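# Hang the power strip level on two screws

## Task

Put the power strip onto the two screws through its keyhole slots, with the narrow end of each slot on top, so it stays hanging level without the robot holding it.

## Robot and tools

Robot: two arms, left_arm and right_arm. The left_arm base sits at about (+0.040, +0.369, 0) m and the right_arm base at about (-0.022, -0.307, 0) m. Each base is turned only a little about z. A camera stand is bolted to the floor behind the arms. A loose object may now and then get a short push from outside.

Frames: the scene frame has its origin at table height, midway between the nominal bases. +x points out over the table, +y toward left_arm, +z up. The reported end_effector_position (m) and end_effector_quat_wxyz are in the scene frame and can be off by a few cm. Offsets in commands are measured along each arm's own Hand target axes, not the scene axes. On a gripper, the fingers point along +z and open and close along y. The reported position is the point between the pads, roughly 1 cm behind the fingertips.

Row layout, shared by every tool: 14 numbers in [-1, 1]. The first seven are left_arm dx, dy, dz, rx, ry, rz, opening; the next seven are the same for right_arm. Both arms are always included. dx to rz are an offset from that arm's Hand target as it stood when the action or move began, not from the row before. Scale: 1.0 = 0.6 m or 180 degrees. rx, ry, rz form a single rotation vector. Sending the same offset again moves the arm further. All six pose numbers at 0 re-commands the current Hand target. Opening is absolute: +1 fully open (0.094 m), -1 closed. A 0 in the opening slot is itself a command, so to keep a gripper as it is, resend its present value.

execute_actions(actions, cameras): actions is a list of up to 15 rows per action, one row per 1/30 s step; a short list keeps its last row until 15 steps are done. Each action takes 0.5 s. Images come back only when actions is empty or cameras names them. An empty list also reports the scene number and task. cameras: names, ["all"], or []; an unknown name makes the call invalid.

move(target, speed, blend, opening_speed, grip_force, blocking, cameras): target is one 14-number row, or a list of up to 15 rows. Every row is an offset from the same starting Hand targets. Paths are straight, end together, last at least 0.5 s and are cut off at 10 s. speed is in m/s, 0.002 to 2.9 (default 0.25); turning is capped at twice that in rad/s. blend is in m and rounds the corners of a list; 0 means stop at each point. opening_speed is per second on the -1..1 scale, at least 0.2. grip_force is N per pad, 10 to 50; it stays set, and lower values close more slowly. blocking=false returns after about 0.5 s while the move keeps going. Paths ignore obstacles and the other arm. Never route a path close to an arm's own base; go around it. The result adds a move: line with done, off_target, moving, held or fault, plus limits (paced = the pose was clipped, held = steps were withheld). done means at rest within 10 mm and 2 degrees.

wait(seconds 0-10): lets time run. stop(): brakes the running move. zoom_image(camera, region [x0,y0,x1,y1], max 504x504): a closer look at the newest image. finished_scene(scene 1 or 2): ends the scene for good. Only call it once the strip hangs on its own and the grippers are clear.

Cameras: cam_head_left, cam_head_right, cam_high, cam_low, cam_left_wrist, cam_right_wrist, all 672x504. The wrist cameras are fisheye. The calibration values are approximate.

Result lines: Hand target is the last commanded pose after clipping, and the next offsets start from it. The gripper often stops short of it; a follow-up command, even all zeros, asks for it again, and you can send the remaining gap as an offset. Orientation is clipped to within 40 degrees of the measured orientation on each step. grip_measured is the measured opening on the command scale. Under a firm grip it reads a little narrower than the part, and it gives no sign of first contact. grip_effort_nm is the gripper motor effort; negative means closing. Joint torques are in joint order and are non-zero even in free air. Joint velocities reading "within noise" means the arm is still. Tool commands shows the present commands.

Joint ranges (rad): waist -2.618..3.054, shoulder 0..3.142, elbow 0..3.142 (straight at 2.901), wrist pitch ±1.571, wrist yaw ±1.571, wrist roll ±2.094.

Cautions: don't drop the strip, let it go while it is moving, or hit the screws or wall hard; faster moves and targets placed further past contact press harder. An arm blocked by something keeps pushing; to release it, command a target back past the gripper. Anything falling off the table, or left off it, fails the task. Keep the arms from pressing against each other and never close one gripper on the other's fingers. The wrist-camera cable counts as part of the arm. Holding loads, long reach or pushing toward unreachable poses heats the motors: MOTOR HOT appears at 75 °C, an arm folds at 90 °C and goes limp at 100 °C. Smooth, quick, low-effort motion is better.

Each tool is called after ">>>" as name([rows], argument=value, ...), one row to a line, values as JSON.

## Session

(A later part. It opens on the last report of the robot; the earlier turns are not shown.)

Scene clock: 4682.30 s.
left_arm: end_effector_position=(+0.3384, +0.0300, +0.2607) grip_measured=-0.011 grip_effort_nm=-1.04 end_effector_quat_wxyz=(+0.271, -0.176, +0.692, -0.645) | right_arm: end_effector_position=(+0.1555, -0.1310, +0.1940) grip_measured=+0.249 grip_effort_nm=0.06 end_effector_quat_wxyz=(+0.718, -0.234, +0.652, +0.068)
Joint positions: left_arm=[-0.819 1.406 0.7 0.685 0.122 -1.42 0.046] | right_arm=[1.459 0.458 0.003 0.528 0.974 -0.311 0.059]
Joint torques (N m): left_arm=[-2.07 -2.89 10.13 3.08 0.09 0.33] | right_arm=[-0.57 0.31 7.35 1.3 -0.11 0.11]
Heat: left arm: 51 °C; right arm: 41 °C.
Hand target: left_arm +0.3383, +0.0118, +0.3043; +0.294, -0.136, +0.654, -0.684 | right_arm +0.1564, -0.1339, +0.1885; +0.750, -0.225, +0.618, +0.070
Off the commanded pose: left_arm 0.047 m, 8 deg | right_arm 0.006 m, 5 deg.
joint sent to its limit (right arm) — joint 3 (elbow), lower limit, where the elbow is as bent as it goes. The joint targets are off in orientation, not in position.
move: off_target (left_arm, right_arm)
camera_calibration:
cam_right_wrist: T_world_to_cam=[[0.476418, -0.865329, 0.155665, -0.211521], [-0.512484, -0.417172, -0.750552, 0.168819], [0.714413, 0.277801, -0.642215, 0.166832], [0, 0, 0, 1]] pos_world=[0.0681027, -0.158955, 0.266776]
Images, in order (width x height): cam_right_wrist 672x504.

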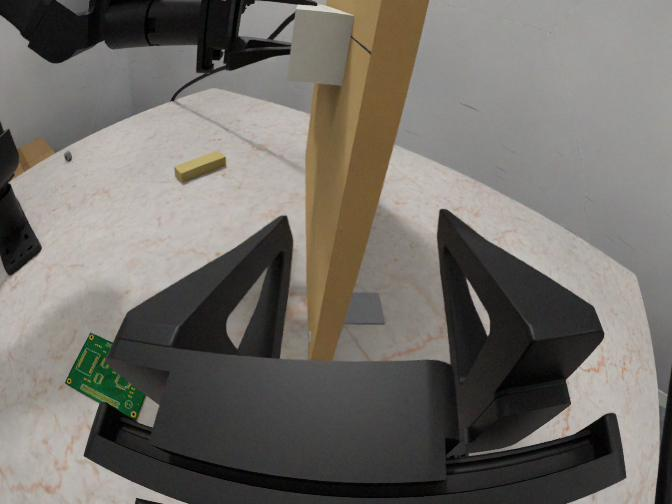

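>>> move(target=[0,0.00,0.006,0,0.012,0,-0.5,0,0,0,0,0,0,0.25], speed=0.03, cameras=["cam_right_wrist","cam_high","cam_head_left"])

>>> zoom_image(camera="cam_right_wrist", region=[260, 0, 360, 90])

>>> zoom_image(camera="cam_high", region=[330, 200, 480, 340])

>>> zoom_image(camera="cam_head_left", region=[260, 160, 380, 290])

Scene clock: 4692.70 s.
left_arm: end_effector_position=(+0.3383, +0.0299, +0.2607) grip_measured=-0.011 grip_effort_nm=-1.04 end_effector_quat_wxyz=(+0.266, -0.171, +0.694, -0.647) | right_arm: end_effector_position=(+0.1555, -0.1310, +0.1940) grip_measured=+0.249 grip_effort_nm=0.06 end_effector_quat_wxyz=(+0.718, -0.234, +0.652, +0.068)
Joint positions: left_arm=[-0.811 1.407 0.702 0.685 0.145 -1.42 0.046] | right_arm=[1.459 0.458 0.003 0.528 0.974 -0.311 0.059]
Joint torques (N m): left_arm=[-1.03 -2.15 11.29 2.93 0.49 0.34] | right_arm=[-0.81 0.4 7.12 1.3 -0.08 0.11]
Heat: left arm: 49 °C; right arm: 41 °C.
Hand target: left_arm +0.3403, +0.0088, +0.3048; +0.281, -0.123, +0.659, -0.687 | right_arm +0.1564, -0.1339, +0.1885; +0.750, -0.225, +0.618, +0.070
Off the commanded pose: left_arm 0.049 m, 8 deg | right_arm 0.006 m, 5 deg.
joint sent to its limit (right arm) — joint 3 (elbow), lower limit, where the elbow is as bent as it goes. The joint targets are off in orientation, not in position.
move: off_target (left_arm, right_arm)
camera_calibration:
cam_right_wrist: T_world_to_cam=[[0.476418, -0.865329, 0.155665, -0.211521], [-0.512484, -0.417172, -0.750552, 0.168819], [0.714413, 0.277801, -0.642215, 0.166832], [0, 0, 0, 1]] pos_world=[0.0681027, -0.158955, 0.266776]
Images, in order (width x height): cam_head_left 672x504, cam_high 672x504, cam_right_wrist 672x504.

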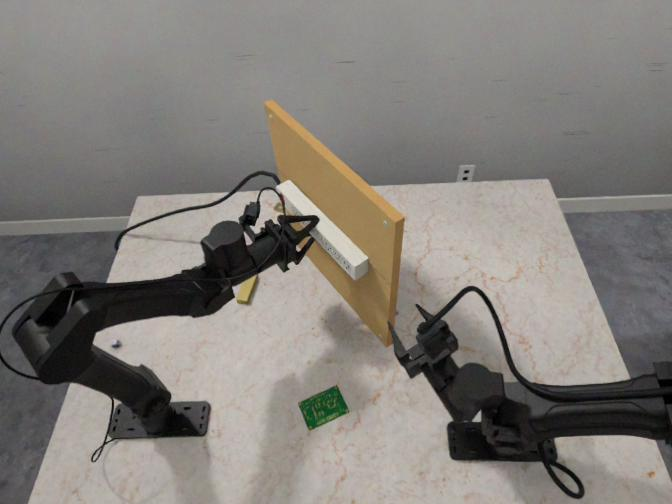

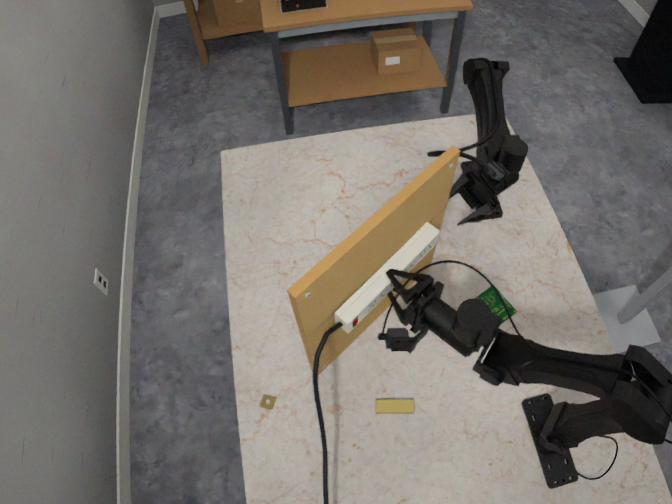

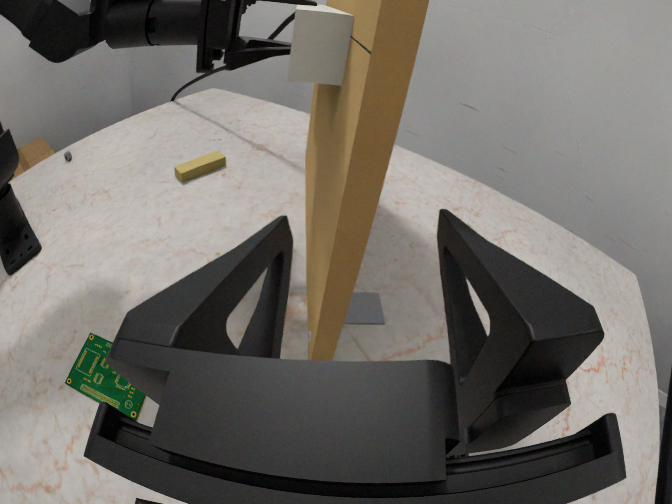

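Scaled by 5.040 from the camera's 672x504 image, which has a finer 960x720 frame.

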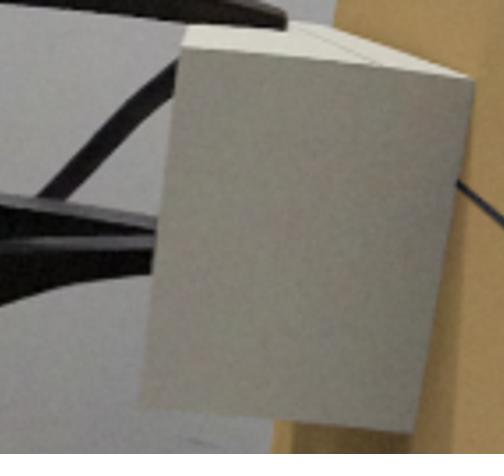

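Scaled by 3.360 from the camera's 672x504 image, which has a finer 960x720 frame.

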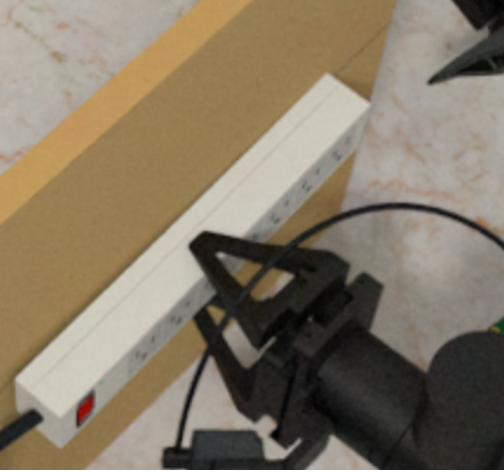

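Scaled by 3.877 from the camera's 672x504 image, which has a finer 960x720 frame.

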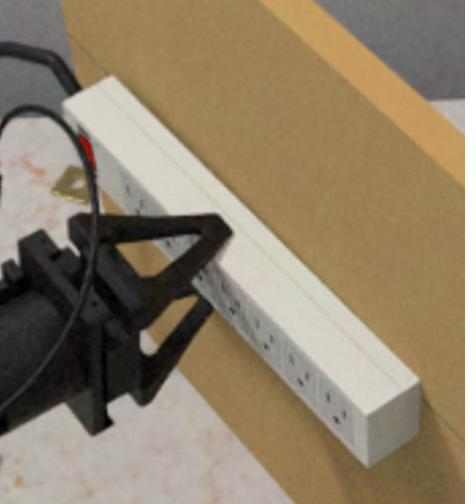

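>>> move([
  [0,0,0.008,0,0.03,0,-0.5,0,0,0,0,0,0,0.25],
  [0,0,0.008,0,0.03,0.012,-0.5,0,0,0,0,0,0,0.25],
  [0.0,0,0.008,0,0.03,-0.012,-0.5,0,0,0,0,0,0,0.25],
  [-0.006,0,0.008,0,0.03,0,-0.5,0,0,0,0,0,0,0.25],
  [0.006,0,0.008,0,0.03,0,-0.5,0,0,0,0,0,0,0.25],
  [0,0,0.008,0,0.03,0,-0.5,0,0,0,0,0,0,0.25],
], speed=0.05, cameras=["cam_right_wrist","cam_high","cam_head_left"])

>>> zoom_image(camera="cam_right_wrist", region=[260, 0, 360, 90])

>>> zoom_image(camera="cam_high", region=[330, 200, 480, 340])

Scene clock: 4710.47 s.
left_arm: end_effector_position=(+0.3404, +0.0262, +0.2593) grip_measured=-0.018 grip_effort_nm=-1.04 end_effector_quat_wxyz=(+0.218, -0.142, +0.709, -0.656) | right_arm: end_effector_position=(+0.1555, -0.1310, +0.1940) grip_measured=+0.249 grip_effort_nm=0.06 end_effector_quat_wxyz=(+0.718, -0.234, +0.652, +0.068)
Joint positions: left_arm=[-0.744 1.435 0.746 0.641 0.325 -1.432 0.046] | right_arm=[1.459 0.458 0.003 0.528 0.974 -0.311 0.059]
Joint torques (N m): left_arm=[-2.45 -2.71 11.29 2.99 0.07 0.44] | right_arm=[-0.55 0.55 7.13 1.29 -0.07 0.1]
Heat: left arm: 51 °C; right arm: 41 °C.
Hand target: left_arm +0.3429, +0.0048, +0.3052; +0.250, -0.091, +0.672, -0.691 | right_arm +0.1564, -0.1339, +0.1885; +0.750, -0.225, +0.618, +0.070
Off the commanded pose: left_arm 0.051 m, 9 deg | right_arm 0.006 m, 5 deg.
joint sent to its limit (right arm) — joint 3 (elbow), lower limit, where the elbow is as bent as it goes. The joint targets are off in orientation, not in position.
move: off_target (left_arm, right_arm)
camera_calibration:
cam_right_wrist: T_world_to_cam=[[0.476418, -0.865329, 0.155665, -0.211521], [-0.512484, -0.417172, -0.750552, 0.168819], [0.714413, 0.277801, -0.642215, 0.166832], [0, 0, 0, 1]] pos_world=[0.0681027, -0.158955, 0.266776]
Images, in order (width x height): cam_head_left 672x504, cam_high 672x504, cam_right_wrist 672x504.

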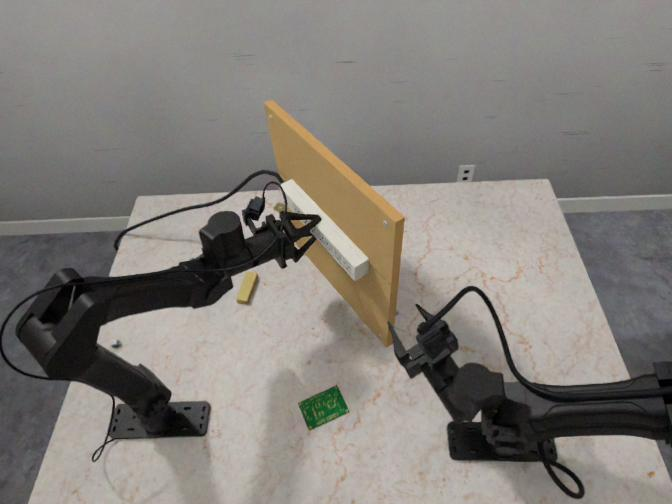

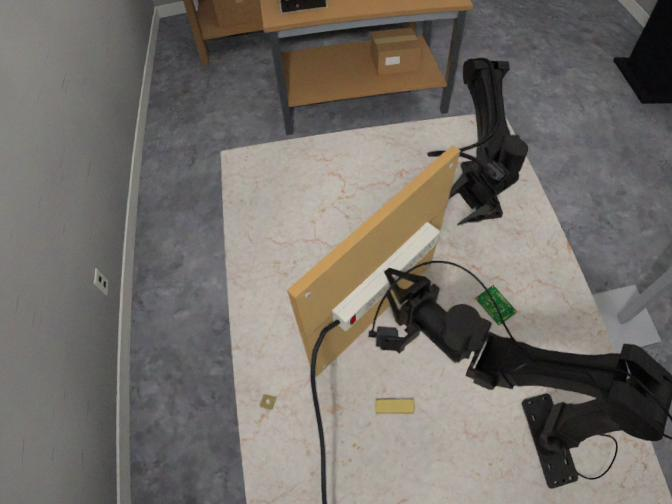

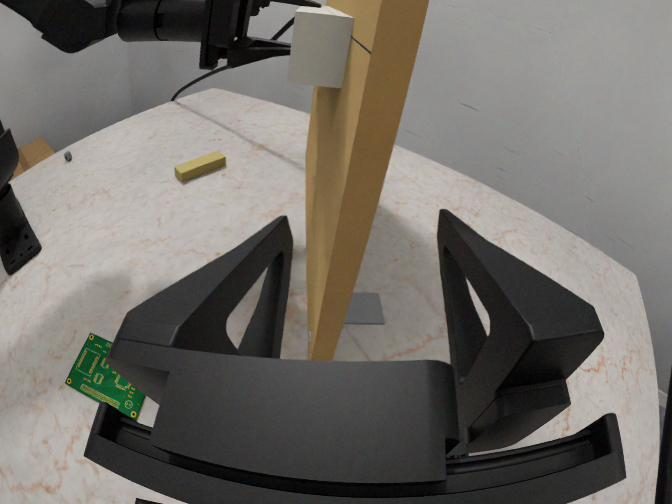

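Scaled by 5.040 from the camera's 672x504 image, which has a finer 960x720 frame.

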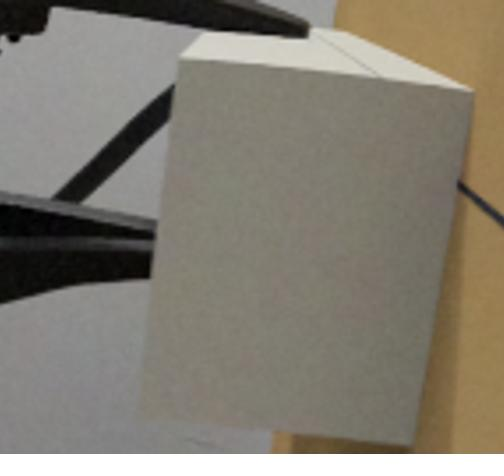

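Scaled by 3.360 from the camera's 672x504 image, which has a finer 960x720 frame.

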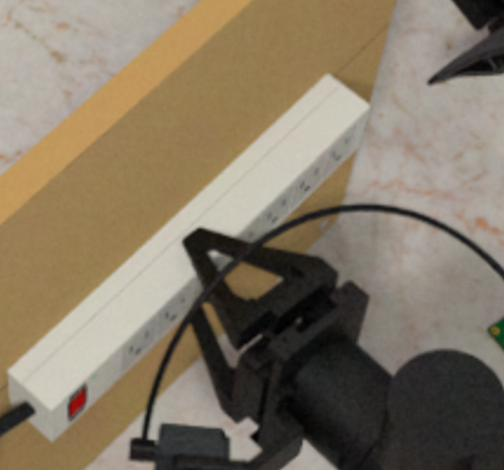

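>>> move([
  [0,0.01,-0.014,0,-0.012,0,-0.5,0,0,0,0,0,0,0.25],
  [0,0.03,-0.014,0,-0.012,0,-0.5,0,0,0,0,0,0,0.25],
], speed=0.04, cameras=["cam_right_wrist","cam_high","cam_head_left"])

>>> zoom_image(camera="cam_right_wrist", region=[260, 0, 360, 110])

>>> zoom_image(camera="cam_high", region=[330, 200, 480, 340])

Scene clock: 4721.87 s.
left_arm: end_effector_position=(+0.3411, +0.0264, +0.2591) grip_measured=-0.019 grip_effort_nm=-1.04 end_effector_quat_wxyz=(+0.225, -0.144, +0.701, -0.661) | right_arm: end_effector_position=(+0.1555, -0.1310, +0.1940) grip_measured=+0.249 grip_effort_nm=0.06 end_effector_quat_wxyz=(+0.718, -0.234, +0.652, +0.068)
Joint positions: left_arm=[-0.75 1.443 0.73 0.687 0.306 -1.437 0.046] | right_arm=[1.459 0.458 0.003 0.528 0.974 -0.311 0.059]
Joint torques (N m): left_arm=[-2.1 -1.95 7.64 3.39 -0.15 0.47] | right_arm=[-0.57 0.38 7.23 1.32 -0.1 0.09]
Heat: left arm: 50 °C; right arm: 41 °C.
Hand target: left_arm +0.3431, +0.0127, +0.2868; +0.263, -0.104, +0.667, -0.690 | right_arm +0.1564, -0.1339, +0.1885; +0.750, -0.225, +0.618, +0.070
Off the commanded pose: left_arm 0.031 m, 8 deg | right_arm 0.006 m, 5 deg.
joint sent to its limit (right arm) — joint 3 (elbow), lower limit, where the elbow is as bent as it goes. The joint targets are off in orientation, not in position.
move: off_target (left_arm, right_arm)
camera_calibration:
cam_right_wrist: T_world_to_cam=[[0.476418, -0.865329, 0.155665, -0.211521], [-0.512484, -0.417172, -0.750552, 0.168819], [0.714413, 0.277801, -0.642215, 0.166832], [0, 0, 0, 1]] pos_world=[0.0681027, -0.158955, 0.266776]
Images, in order (width x height): cam_head_left 672x504, cam_high 672x504, cam_right_wrist 672x504.

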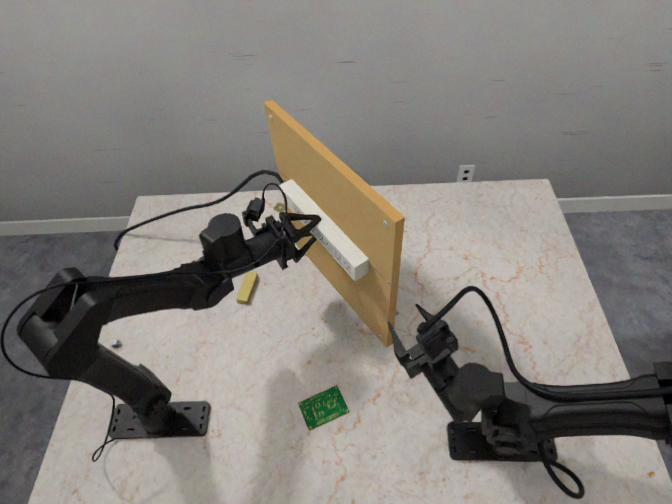

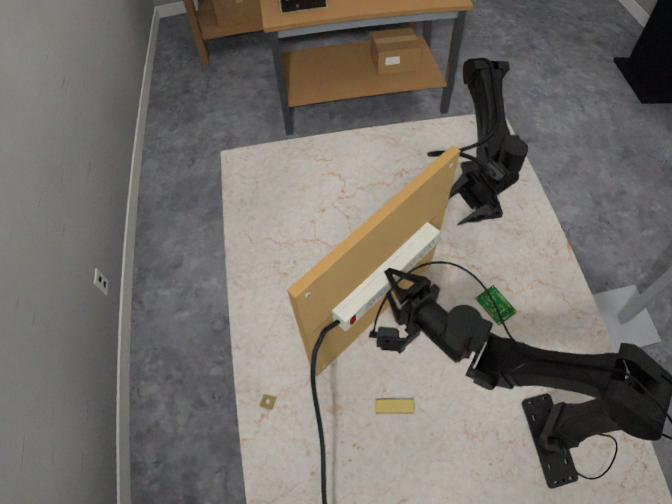

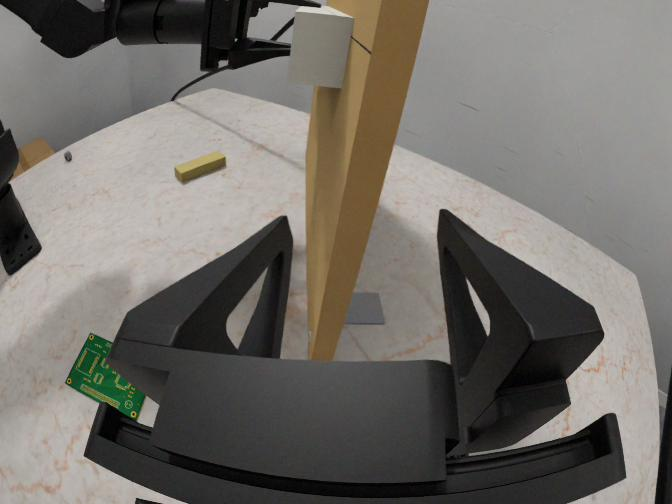

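Scaled by 4.582 from the camera's 672x504 image, which has a finer 960x720 frame.

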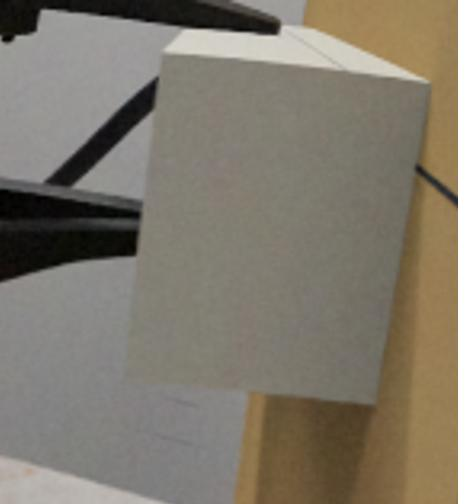

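Scaled by 3.360 from the camera's 672x504 image, which has a finer 960x720 frame.

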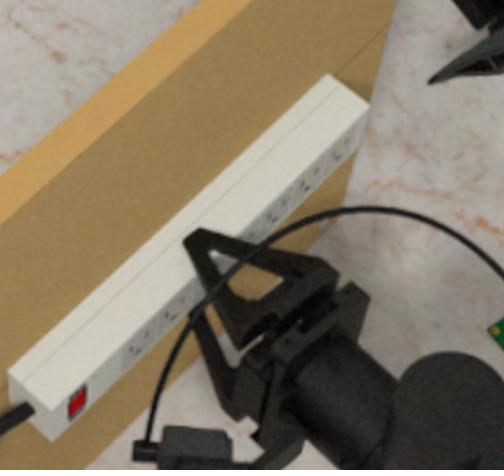

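Still in. Keep lowering in steps with less press.

>>> move([
  [0,0.01,-0.002,0,0,0,-0.5,0,0,0,0,0,0,0.25],
  [0,0.03,-0.004,0,0,0,-0.5,0,0,0,0,0,0,0.25],
], speed=0.04, cameras=["cam_right_wrist","cam_high"])

>>> zoom_image(camera="cam_right_wrist", region=[260, 0, 360, 110])

>>> zoom_image(camera="cam_high", region=[330, 200, 480, 340])

Scene clock: 4730.47 s.
left_arm: end_effector_position=(+0.3412, +0.0252, +0.2581) grip_measured=-0.026 grip_effort_nm=-1.04 end_effector_quat_wxyz=(+0.226, -0.140, +0.680, -0.684) | right_arm: end_effector_position=(+0.1555, -0.1310, +0.1940) grip_measured=+0.249 grip_effort_nm=0.06 end_effector_quat_wxyz=(+0.718, -0.234, +0.652, +0.068)
Joint positions: left_arm=[-0.747 1.488 0.692 0.834 0.319 -1.468 0.046] | right_arm=[1.459 0.458 0.003 0.528 0.974 -0.311 0.059]
Joint torques (N m): left_arm=[-1.29 -1.54 7.56 2.79 -0.13 0.75] | right_arm=[-0.62 0.29 7.15 1.31 -0.11 0.08]
Heat: left arm: 49 °C; right arm: 41 °C.
Hand target: left_arm +0.3459, +0.0152, +0.2692; +0.262, -0.104, +0.667, -0.690 | right_arm +0.1564, -0.1339, +0.1885; +0.750, -0.225, +0.618, +0.070
Off the commanded pose: left_arm 0.016 m, 6 deg | right_arm 0.006 m, 5 deg.
joint sent to its limit (right arm) — joint 3 (elbow), lower limit, where the elbow is as bent as it goes. The joint targets are off in orientation, not in position.
move: off_target (left_arm, right_arm)
camera_calibration:
cam_right_wrist: T_world_to_cam=[[0.476418, -0.865329, 0.155665, -0.211521], [-0.512484, -0.417172, -0.750552, 0.168819], [0.714413, 0.277801, -0.642215, 0.166832], [0, 0, 0, 1]] pos_world=[0.0681027, -0.158955, 0.266776]
Images, in order (width x height): cam_high 672x504, cam_right_wrist 672x504.

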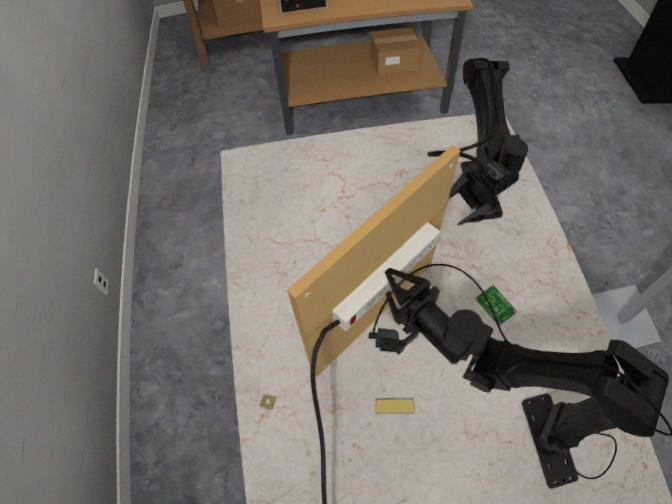

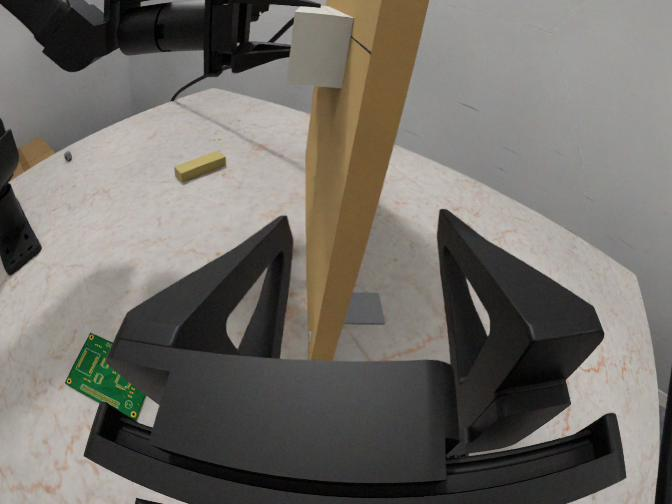

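Scaled by 4.582 from the camera's 672x504 image, which has a finer 960x720 frame.

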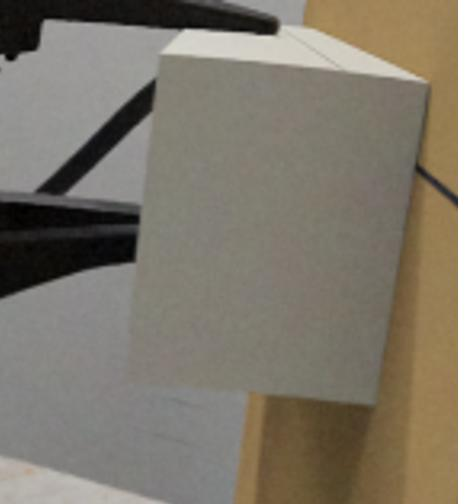

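Scaled by 3.360 from the camera's 672x504 image, which has a finer 960x720 frame.

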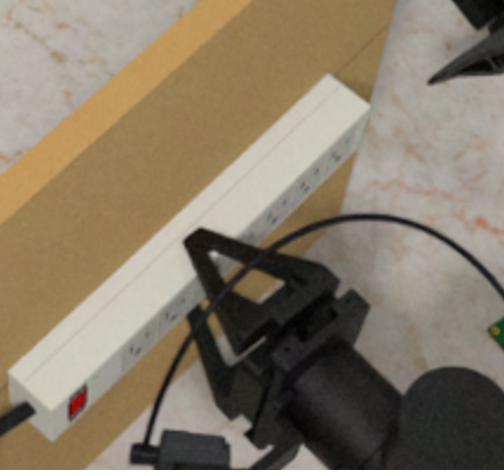

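>>> move([
  [0,0.0,-0.012,0,0,0,-0.5,0,0,0,0,0,0,0.25],
  [0,0.016,-0.016,-0.006,0,0,-0.5,0,0,0,0,0,0,0.25],
], speed=0.04, cameras=["cam_right_wrist","cam_high"])

>>> zoom_image(camera="cam_right_wrist", region=[260, 0, 360, 110])

>>> zoom_image(camera="cam_high", region=[330, 200, 480, 340])

Scene clock: 4738.93 s.
left_arm: end_effector_position=(+0.3412, +0.0261, +0.2531) grip_measured=-0.029 grip_effort_nm=-1.04 end_effector_quat_wxyz=(+0.236, -0.131, +0.680, -0.681) | right_arm: end_effector_position=(+0.1555, -0.1310, +0.1940) grip_measured=+0.249 grip_effort_nm=0.06 end_effector_quat_wxyz=(+0.718, -0.234, +0.652, +0.068)
Joint positions: left_arm=[-0.745 1.5 0.676 0.866 0.319 -1.441 0.046] | right_arm=[1.459 0.458 0.003 0.528 0.974 -0.311 0.059]
Joint torques (N m): left_arm=[-0.12 -3.54 5.72 2.52 -0.01 0.55] | right_arm=[-0.55 0.42 7.16 1.31 -0.1 0.1]
Heat: left arm: 49 °C; right arm: 41 °C.
Hand target: left_arm +0.3433, +0.0238, +0.2590; +0.262, -0.106, +0.673, -0.683 | right_arm +0.1564, -0.1339, +0.1885; +0.750, -0.225, +0.618, +0.070
Off the commanded pose: left_arm 0.007 m, 4 deg | right_arm 0.006 m, 5 deg.
joint sent to its limit (right arm) — joint 3 (elbow), lower limit, where the elbow is as bent as it goes. The joint targets are off in orientation, not in position.
move: off_target (left_arm, right_arm)
camera_calibration:
cam_right_wrist: T_world_to_cam=[[0.476418, -0.865329, 0.155665, -0.211521], [-0.512484, -0.417172, -0.750552, 0.168819], [0.714413, 0.277801, -0.642215, 0.166832], [0, 0, 0, 1]] pos_world=[0.0681027, -0.158955, 0.266776]
Images, in order (width x height): cam_high 672x504, cam_right_wrist 672x504.

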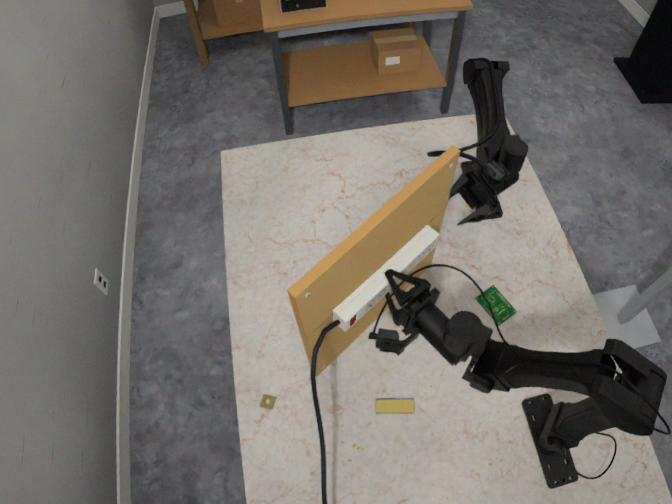

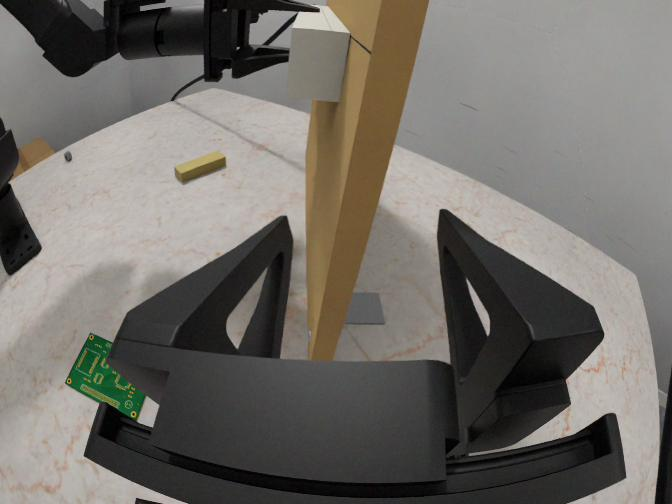

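Scaled by 4.582 from the camera's 672x504 image, which has a finer 960x720 frame.

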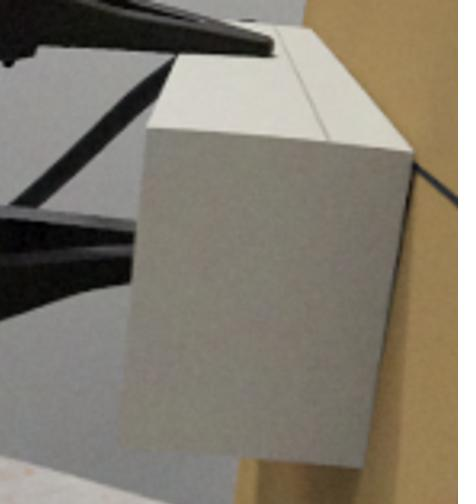

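Scaled by 3.360 from the camera's 672x504 image, which has a finer 960x720 frame.

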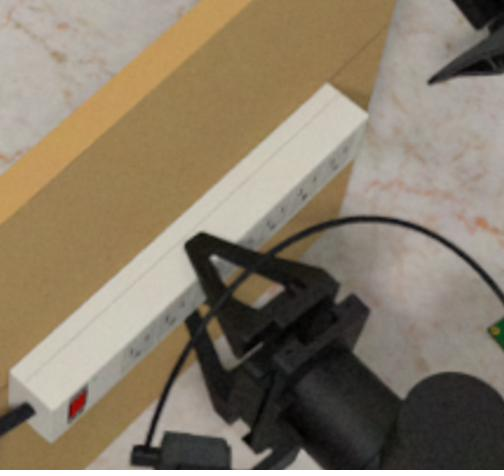

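>>> move([
  [0,0.0,-0.003,0,0,-0.01,-0.5,0,0,0,0,0,0,0.25],
  [0,0.008,-0.005,0,0,-0.022,-0.5,0,0,0,0,0,0,0.25],
], speed=0.04, cameras=["cam_right_wrist","cam_high","cam_head_left"])

>>> zoom_image(camera="cam_right_wrist", region=[260, 0, 360, 110])

>>> zoom_image(camera="cam_high", region=[330, 200, 480, 340])

>>> zoom_image(camera="cam_head_left", region=[260, 160, 380, 290])

Scene clock: 4749.57 s.
left_arm: end_effector_position=(+0.3417, +0.0263, +0.2460) grip_measured=-0.030 grip_effort_nm=-1.04 end_effector_quat_wxyz=(+0.225, -0.143, +0.680, -0.683) | right_arm: end_effector_position=(+0.1555, -0.1310, +0.1940) grip_measured=+0.249 grip_effort_nm=0.06 end_effector_quat_wxyz=(+0.718, -0.234, +0.652, +0.068)
Joint positions: left_arm=[-0.744 1.516 0.664 0.888 0.319 -1.471 0.046] | right_arm=[1.459 0.458 0.003 0.528 0.974 -0.311 0.059]
Joint torques (N m): left_arm=[0.39 -4.41 5.12 2.56 0.08 0.15] | right_arm=[-0.72 0.27 7.19 1.28 -0.11 0.04]
Heat: left arm: 48 °C; right arm: 41 °C.
Hand target: left_arm +0.3429, +0.0266, +0.2541; +0.238, -0.129, +0.669, -0.692 | right_arm +0.1564, -0.1339, +0.1885; +0.750, -0.225, +0.618, +0.070
Off the commanded pose: left_arm 0.008 m, 3 deg | right_arm 0.006 m, 5 deg.
joint sent to its limit (right arm) — joint 3 (elbow), lower limit, where the elbow is as bent as it goes. The joint targets are off in orientation, not in position.
move: off_target (left_arm, right_arm)
camera_calibration:
cam_right_wrist: T_world_to_cam=[[0.476418, -0.865329, 0.155665, -0.211521], [-0.512484, -0.417172, -0.750552, 0.168819], [0.714413, 0.277801, -0.642215, 0.166832], [0, 0, 0, 1]] pos_world=[0.0681027, -0.158955, 0.266776]
Images, in order (width x height): cam_head_left 672x504, cam_high 672x504, cam_right_wrist 672x504.

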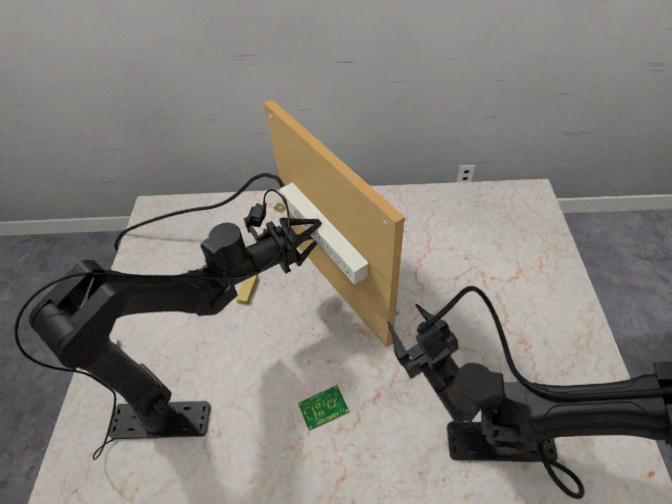

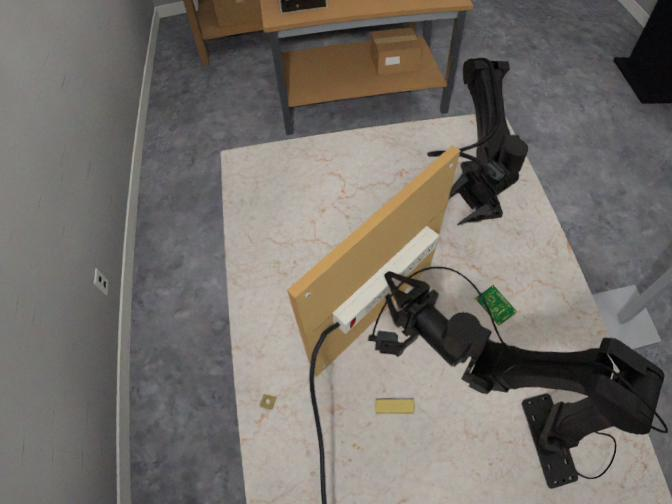

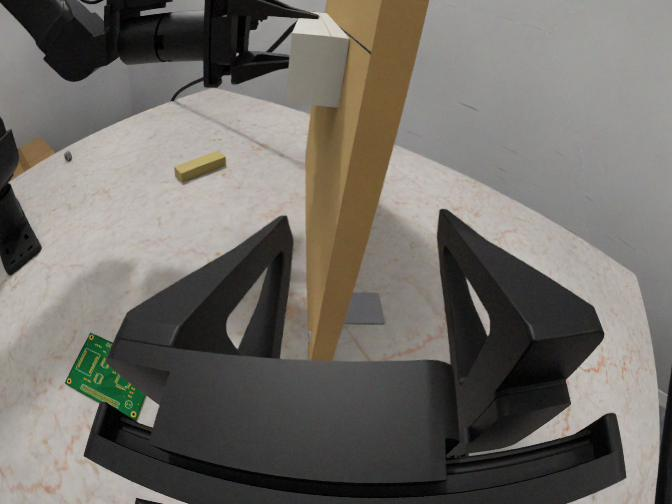

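Scaled by 4.582 from the camera's 672x504 image, which has a finer 960x720 frame.

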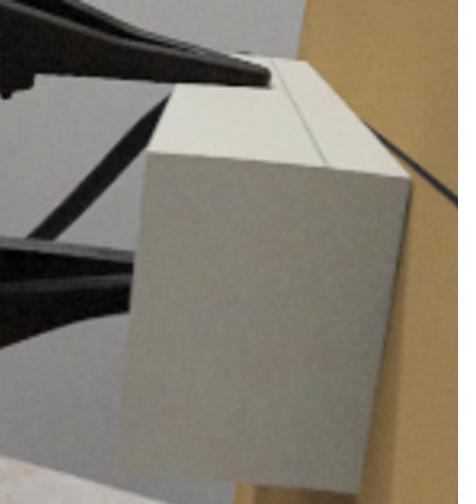

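Scaled by 3.360 from the camera's 672x504 image, which has a finer 960x720 frame.

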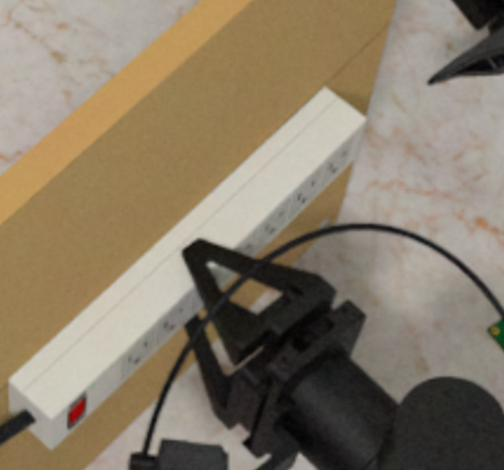

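Scaled by 3.877 from the camera's 672x504 image, which has a finer 960x720 frame.

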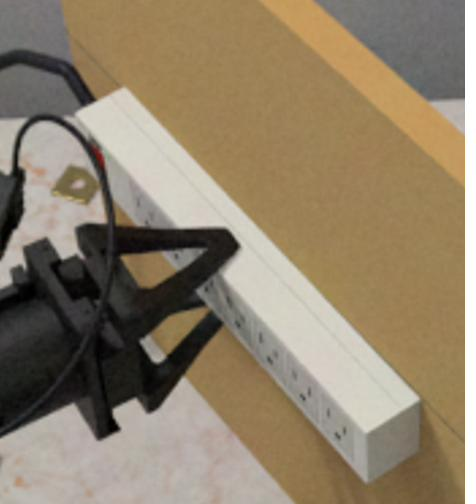

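>>> move(target=[0,0.01,-0.003,0,0,0.0,-0.5,0,0,0,0,0,0,0.25], speed=0.04, cameras=["cam_right_wrist"])

>>> zoom_image(camera="cam_right_wrist", region=[260, 0, 360, 110])

Scene clock: 4759.93 s.
left_arm: end_effector_position=(+0.3427, +0.0279, +0.2450) grip_measured=-0.030 grip_effort_nm=-1.04 end_effector_quat_wxyz=(+0.227, -0.143, +0.674, -0.688) | right_arm: end_effector_position=(+0.1555, -0.1310, +0.1940) grip_measured=+0.249 grip_effort_nm=0.06 end_effector_quat_wxyz=(+0.718, -0.234, +0.652, +0.068)
Joint positions: left_arm=[-0.74 1.529 0.651 0.931 0.319 -1.478 0.046] | right_arm=[1.459 0.458 0.003 0.528 0.974 -0.311 0.059]
Joint torques (N m): left_arm=[0.39 -4.38 4.81 2.43 0.11 0.22] | right_arm=[-0.7 0.36 7.19 1.31 -0.1 0.07]
Heat: left arm: 47 °C; right arm: 41 °C.
Hand target: left_arm +0.3428, +0.0282, +0.2480; +0.238, -0.129, +0.669, -0.692 | right_arm +0.1564, -0.1339, +0.1885; +0.750, -0.225, +0.618, +0.070
Off the commanded pose: left_arm 0.003 m, 2 deg | right_arm 0.006 m, 5 deg.
joint sent to its limit (right arm) — joint 3 (elbow), lower limit, where the elbow is as bent as it goes. The joint targets are off in orientation, not in position.
move: off_target (right_arm)
camera_calibration:
cam_right_wrist: T_world_to_cam=[[0.476418, -0.865329, 0.155665, -0.211521], [-0.512484, -0.417172, -0.750552, 0.168819], [0.714413, 0.277801, -0.642215, 0.166832], [0, 0, 0, 1]] pos_world=[0.0681027, -0.158955, 0.266776]
Images, in order (width x height): cam_right_wrist 672x504.

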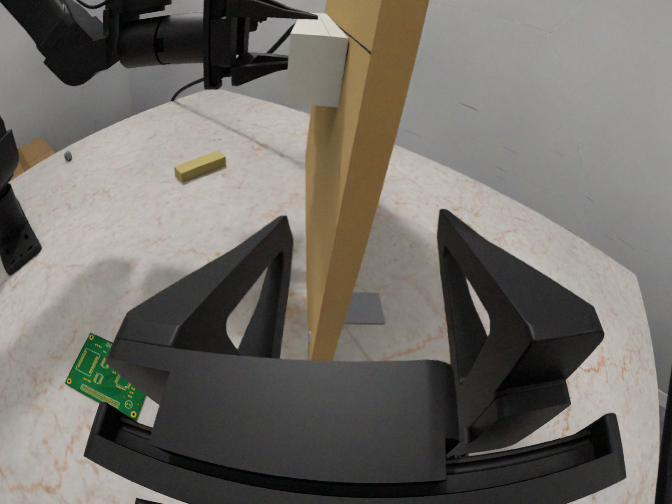

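Scaled by 4.582 from the camera's 672x504 image, which has a finer 960x720 frame.

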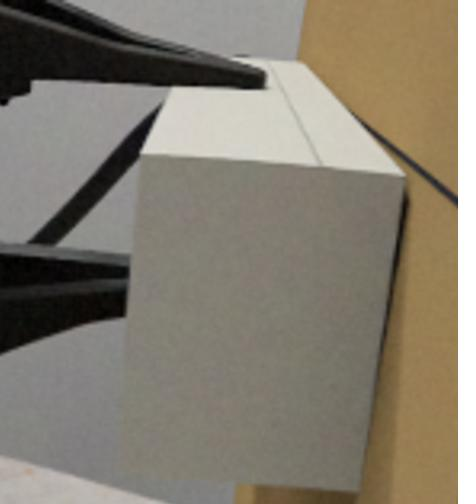

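>>> move(target=[0,0,0,0,0,0,0.95,0,0,0,0,0,0,0.25], opening_speed=0.4, cameras=["cam_right_wrist","cam_left_wrist"])

>>> zoom_image(camera="cam_right_wrist", region=[220, 0, 380, 130])

Scene clock: 4770.03 s.
left_arm: end_effector_position=(+0.3425, +0.0275, +0.2440) grip_measured=+0.947 grip_effort_nm=0.12 end_effector_quat_wxyz=(+0.230, -0.139, +0.675, -0.687) | right_arm: end_effector_position=(+0.1555, -0.1310, +0.1940) grip_measured=+0.249 grip_effort_nm=0.06 end_effector_quat_wxyz=(+0.718, -0.234, +0.652, +0.068)
Joint positions: left_arm=[-0.74 1.533 0.65 0.936 0.322 -1.467 0.091] | right_arm=[1.459 0.458 0.003 0.528 0.974 -0.311 0.059]
Joint torques (N m): left_arm=[0.35 -4.71 4.88 2.38 0.08 0.1] | right_arm=[-0.72 0.31 7.09 1.27 -0.1 0.11]
Heat: left arm: 46 °C; right arm: 41 °C.
Hand target: left_arm +0.3428, +0.0282, +0.2480; +0.238, -0.129, +0.669, -0.692 | right_arm +0.1564, -0.1339, +0.1885; +0.750, -0.225, +0.618, +0.070
Off the commanded pose: left_arm 0.004 m, 2 deg | right_arm 0.006 m, 5 deg.
joint sent to its limit (right arm) — joint 3 (elbow), lower limit, where the elbow is as bent as it goes. The joint targets are off in orientation, not in position.
move: off_target (right_arm)
camera_calibration:
cam_left_wrist: T_world_to_cam=[[-0.212257, -0.117884, 0.970077, -0.155139], [-0.942715, 0.286139, -0.171499, 0.34933], [-0.25736, -0.950909, -0.171866, 0.272], [0, 0, 0, 1]] pos_world=[0.366391, 0.140402, 0.257154]
cam_right_wrist: T_world_to_cam=[[0.476418, -0.865329, 0.155665, -0.211521], [-0.512484, -0.417172, -0.750552, 0.168819], [0.714413, 0.277801, -0.642215, 0.166832], [0, 0, 0, 1]] pos_world=[0.0681027, -0.158955, 0.266776]
Images, in order (width x height): cam_left_wrist 672x504, cam_right_wrist 672x504.

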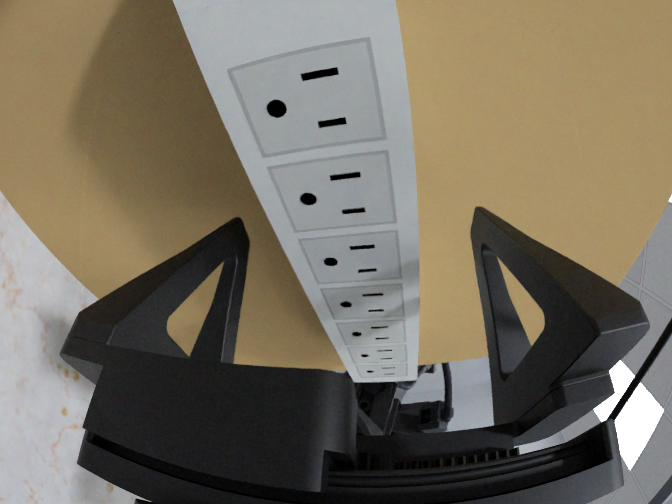

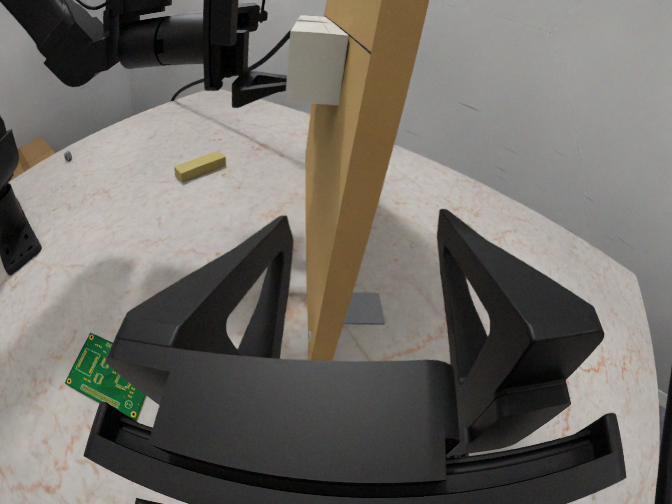

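Scaled by 3.150 from the camera's 672x504 image, which has a finer 960x720 frame.

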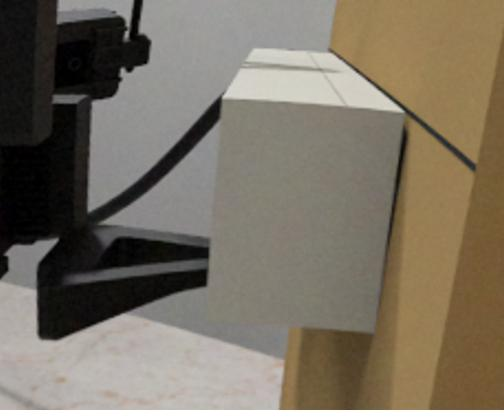

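>>> move(target=[0,0.0,-0.13,0,0,0,0.95,0,0,0,0,0,0,0.25], speed=0.08, cameras=["cam_right_wrist","cam_high","cam_head_left"])

>>> zoom_image(camera="cam_right_wrist", region=[220, 0, 380, 130])

>>> zoom_image(camera="cam_high", region=[330, 200, 480, 340])

>>> zoom_image(camera="cam_head_left", region=[260, 160, 380, 290])

Scene clock: 4786.00 s.
left_arm: end_effector_position=(+0.3072, +0.0938, +0.2390) grip_measured=+0.947 grip_effort_nm=0.12 end_effector_quat_wxyz=(+0.237, -0.135, +0.671, -0.689) | right_arm: end_effector_position=(+0.1555, -0.1310, +0.1940) grip_measured=+0.249 grip_effort_nm=0.06 end_effector_quat_wxyz=(+0.718, -0.234, +0.652, +0.068)
Joint positions: left_arm=[-0.619 1.254 0.394 0.928 0.438 -1.467 0.091] | right_arm=[1.459 0.458 0.003 0.528 0.974 -0.311 0.059]
Joint torques (N m): left_arm=[0.32 -4.29 4.56 2.01 0.13 -0.02] | right_arm=[-0.61 0.4 6.99 1.28 -0.1 0.11]
Heat: left arm: 45 °C; right arm: 41 °C.
Hand target: left_arm +0.3041, +0.0957, +0.2424; +0.238, -0.129, +0.669, -0.692 | right_arm +0.1564, -0.1339, +0.1885; +0.750, -0.225, +0.618, +0.070
Off the commanded pose: left_arm 0.005 m, 1 deg | right_arm 0.006 m, 5 deg.
joint sent to its limit (right arm) — joint 3 (elbow), lower limit, where the elbow is as bent as it goes. The joint targets are off in orientation, not in position.
move: off_target (right_arm)
camera_calibration:
cam_right_wrist: T_world_to_cam=[[0.476418, -0.865329, 0.155665, -0.211521], [-0.512484, -0.417172, -0.750552, 0.168819], [0.714413, 0.277801, -0.642215, 0.166832], [0, 0, 0, 1]] pos_world=[0.0681027, -0.158955, 0.266776]
Images, in order (width x height): cam_head_left 672x504, cam_high 672x504, cam_right_wrist 672x504.

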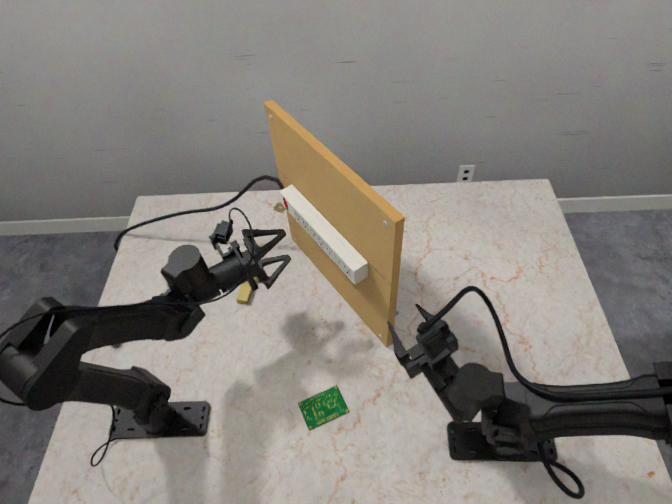

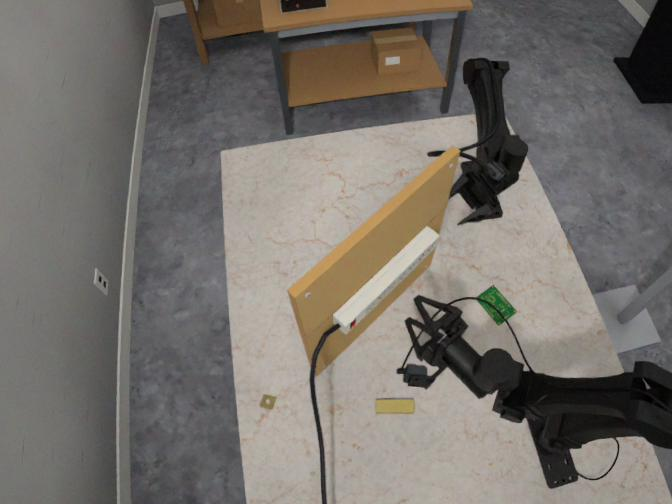

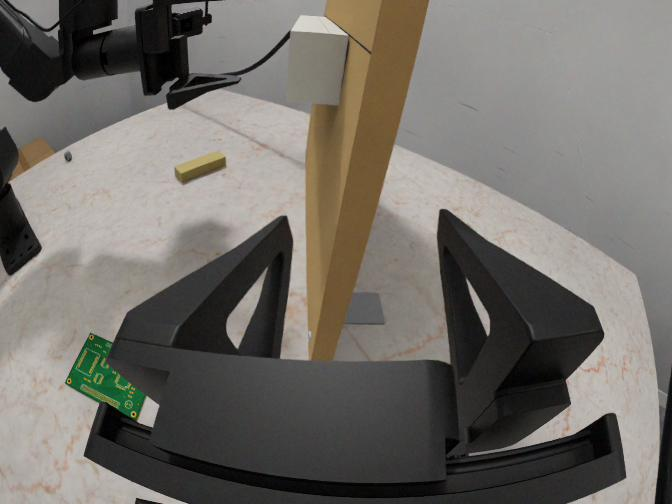

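Scaled by 3.150 from the camera's 672x504 image, which has a finer 960x720 frame.

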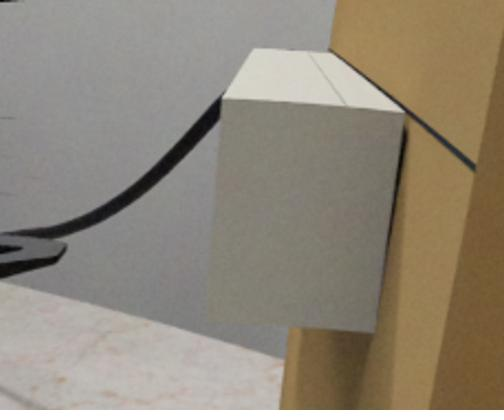

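Scaled by 3.360 from the camera's 672x504 image, which has a finer 960x720 frame.

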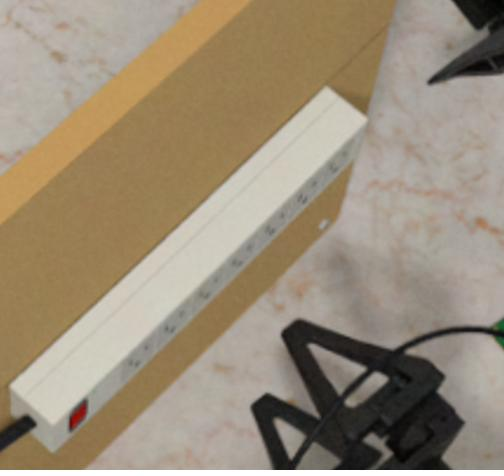

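Scaled by 3.877 from the camera's 672x504 image, which has a finer 960x720 frame.

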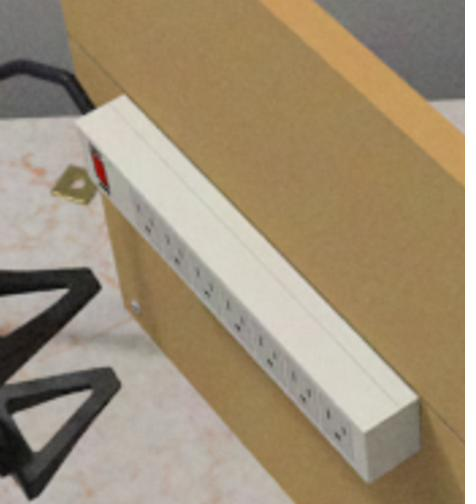

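It hangs on its own, level.

>>> finished_scene(scene=1)

The scene is finished: the task was done.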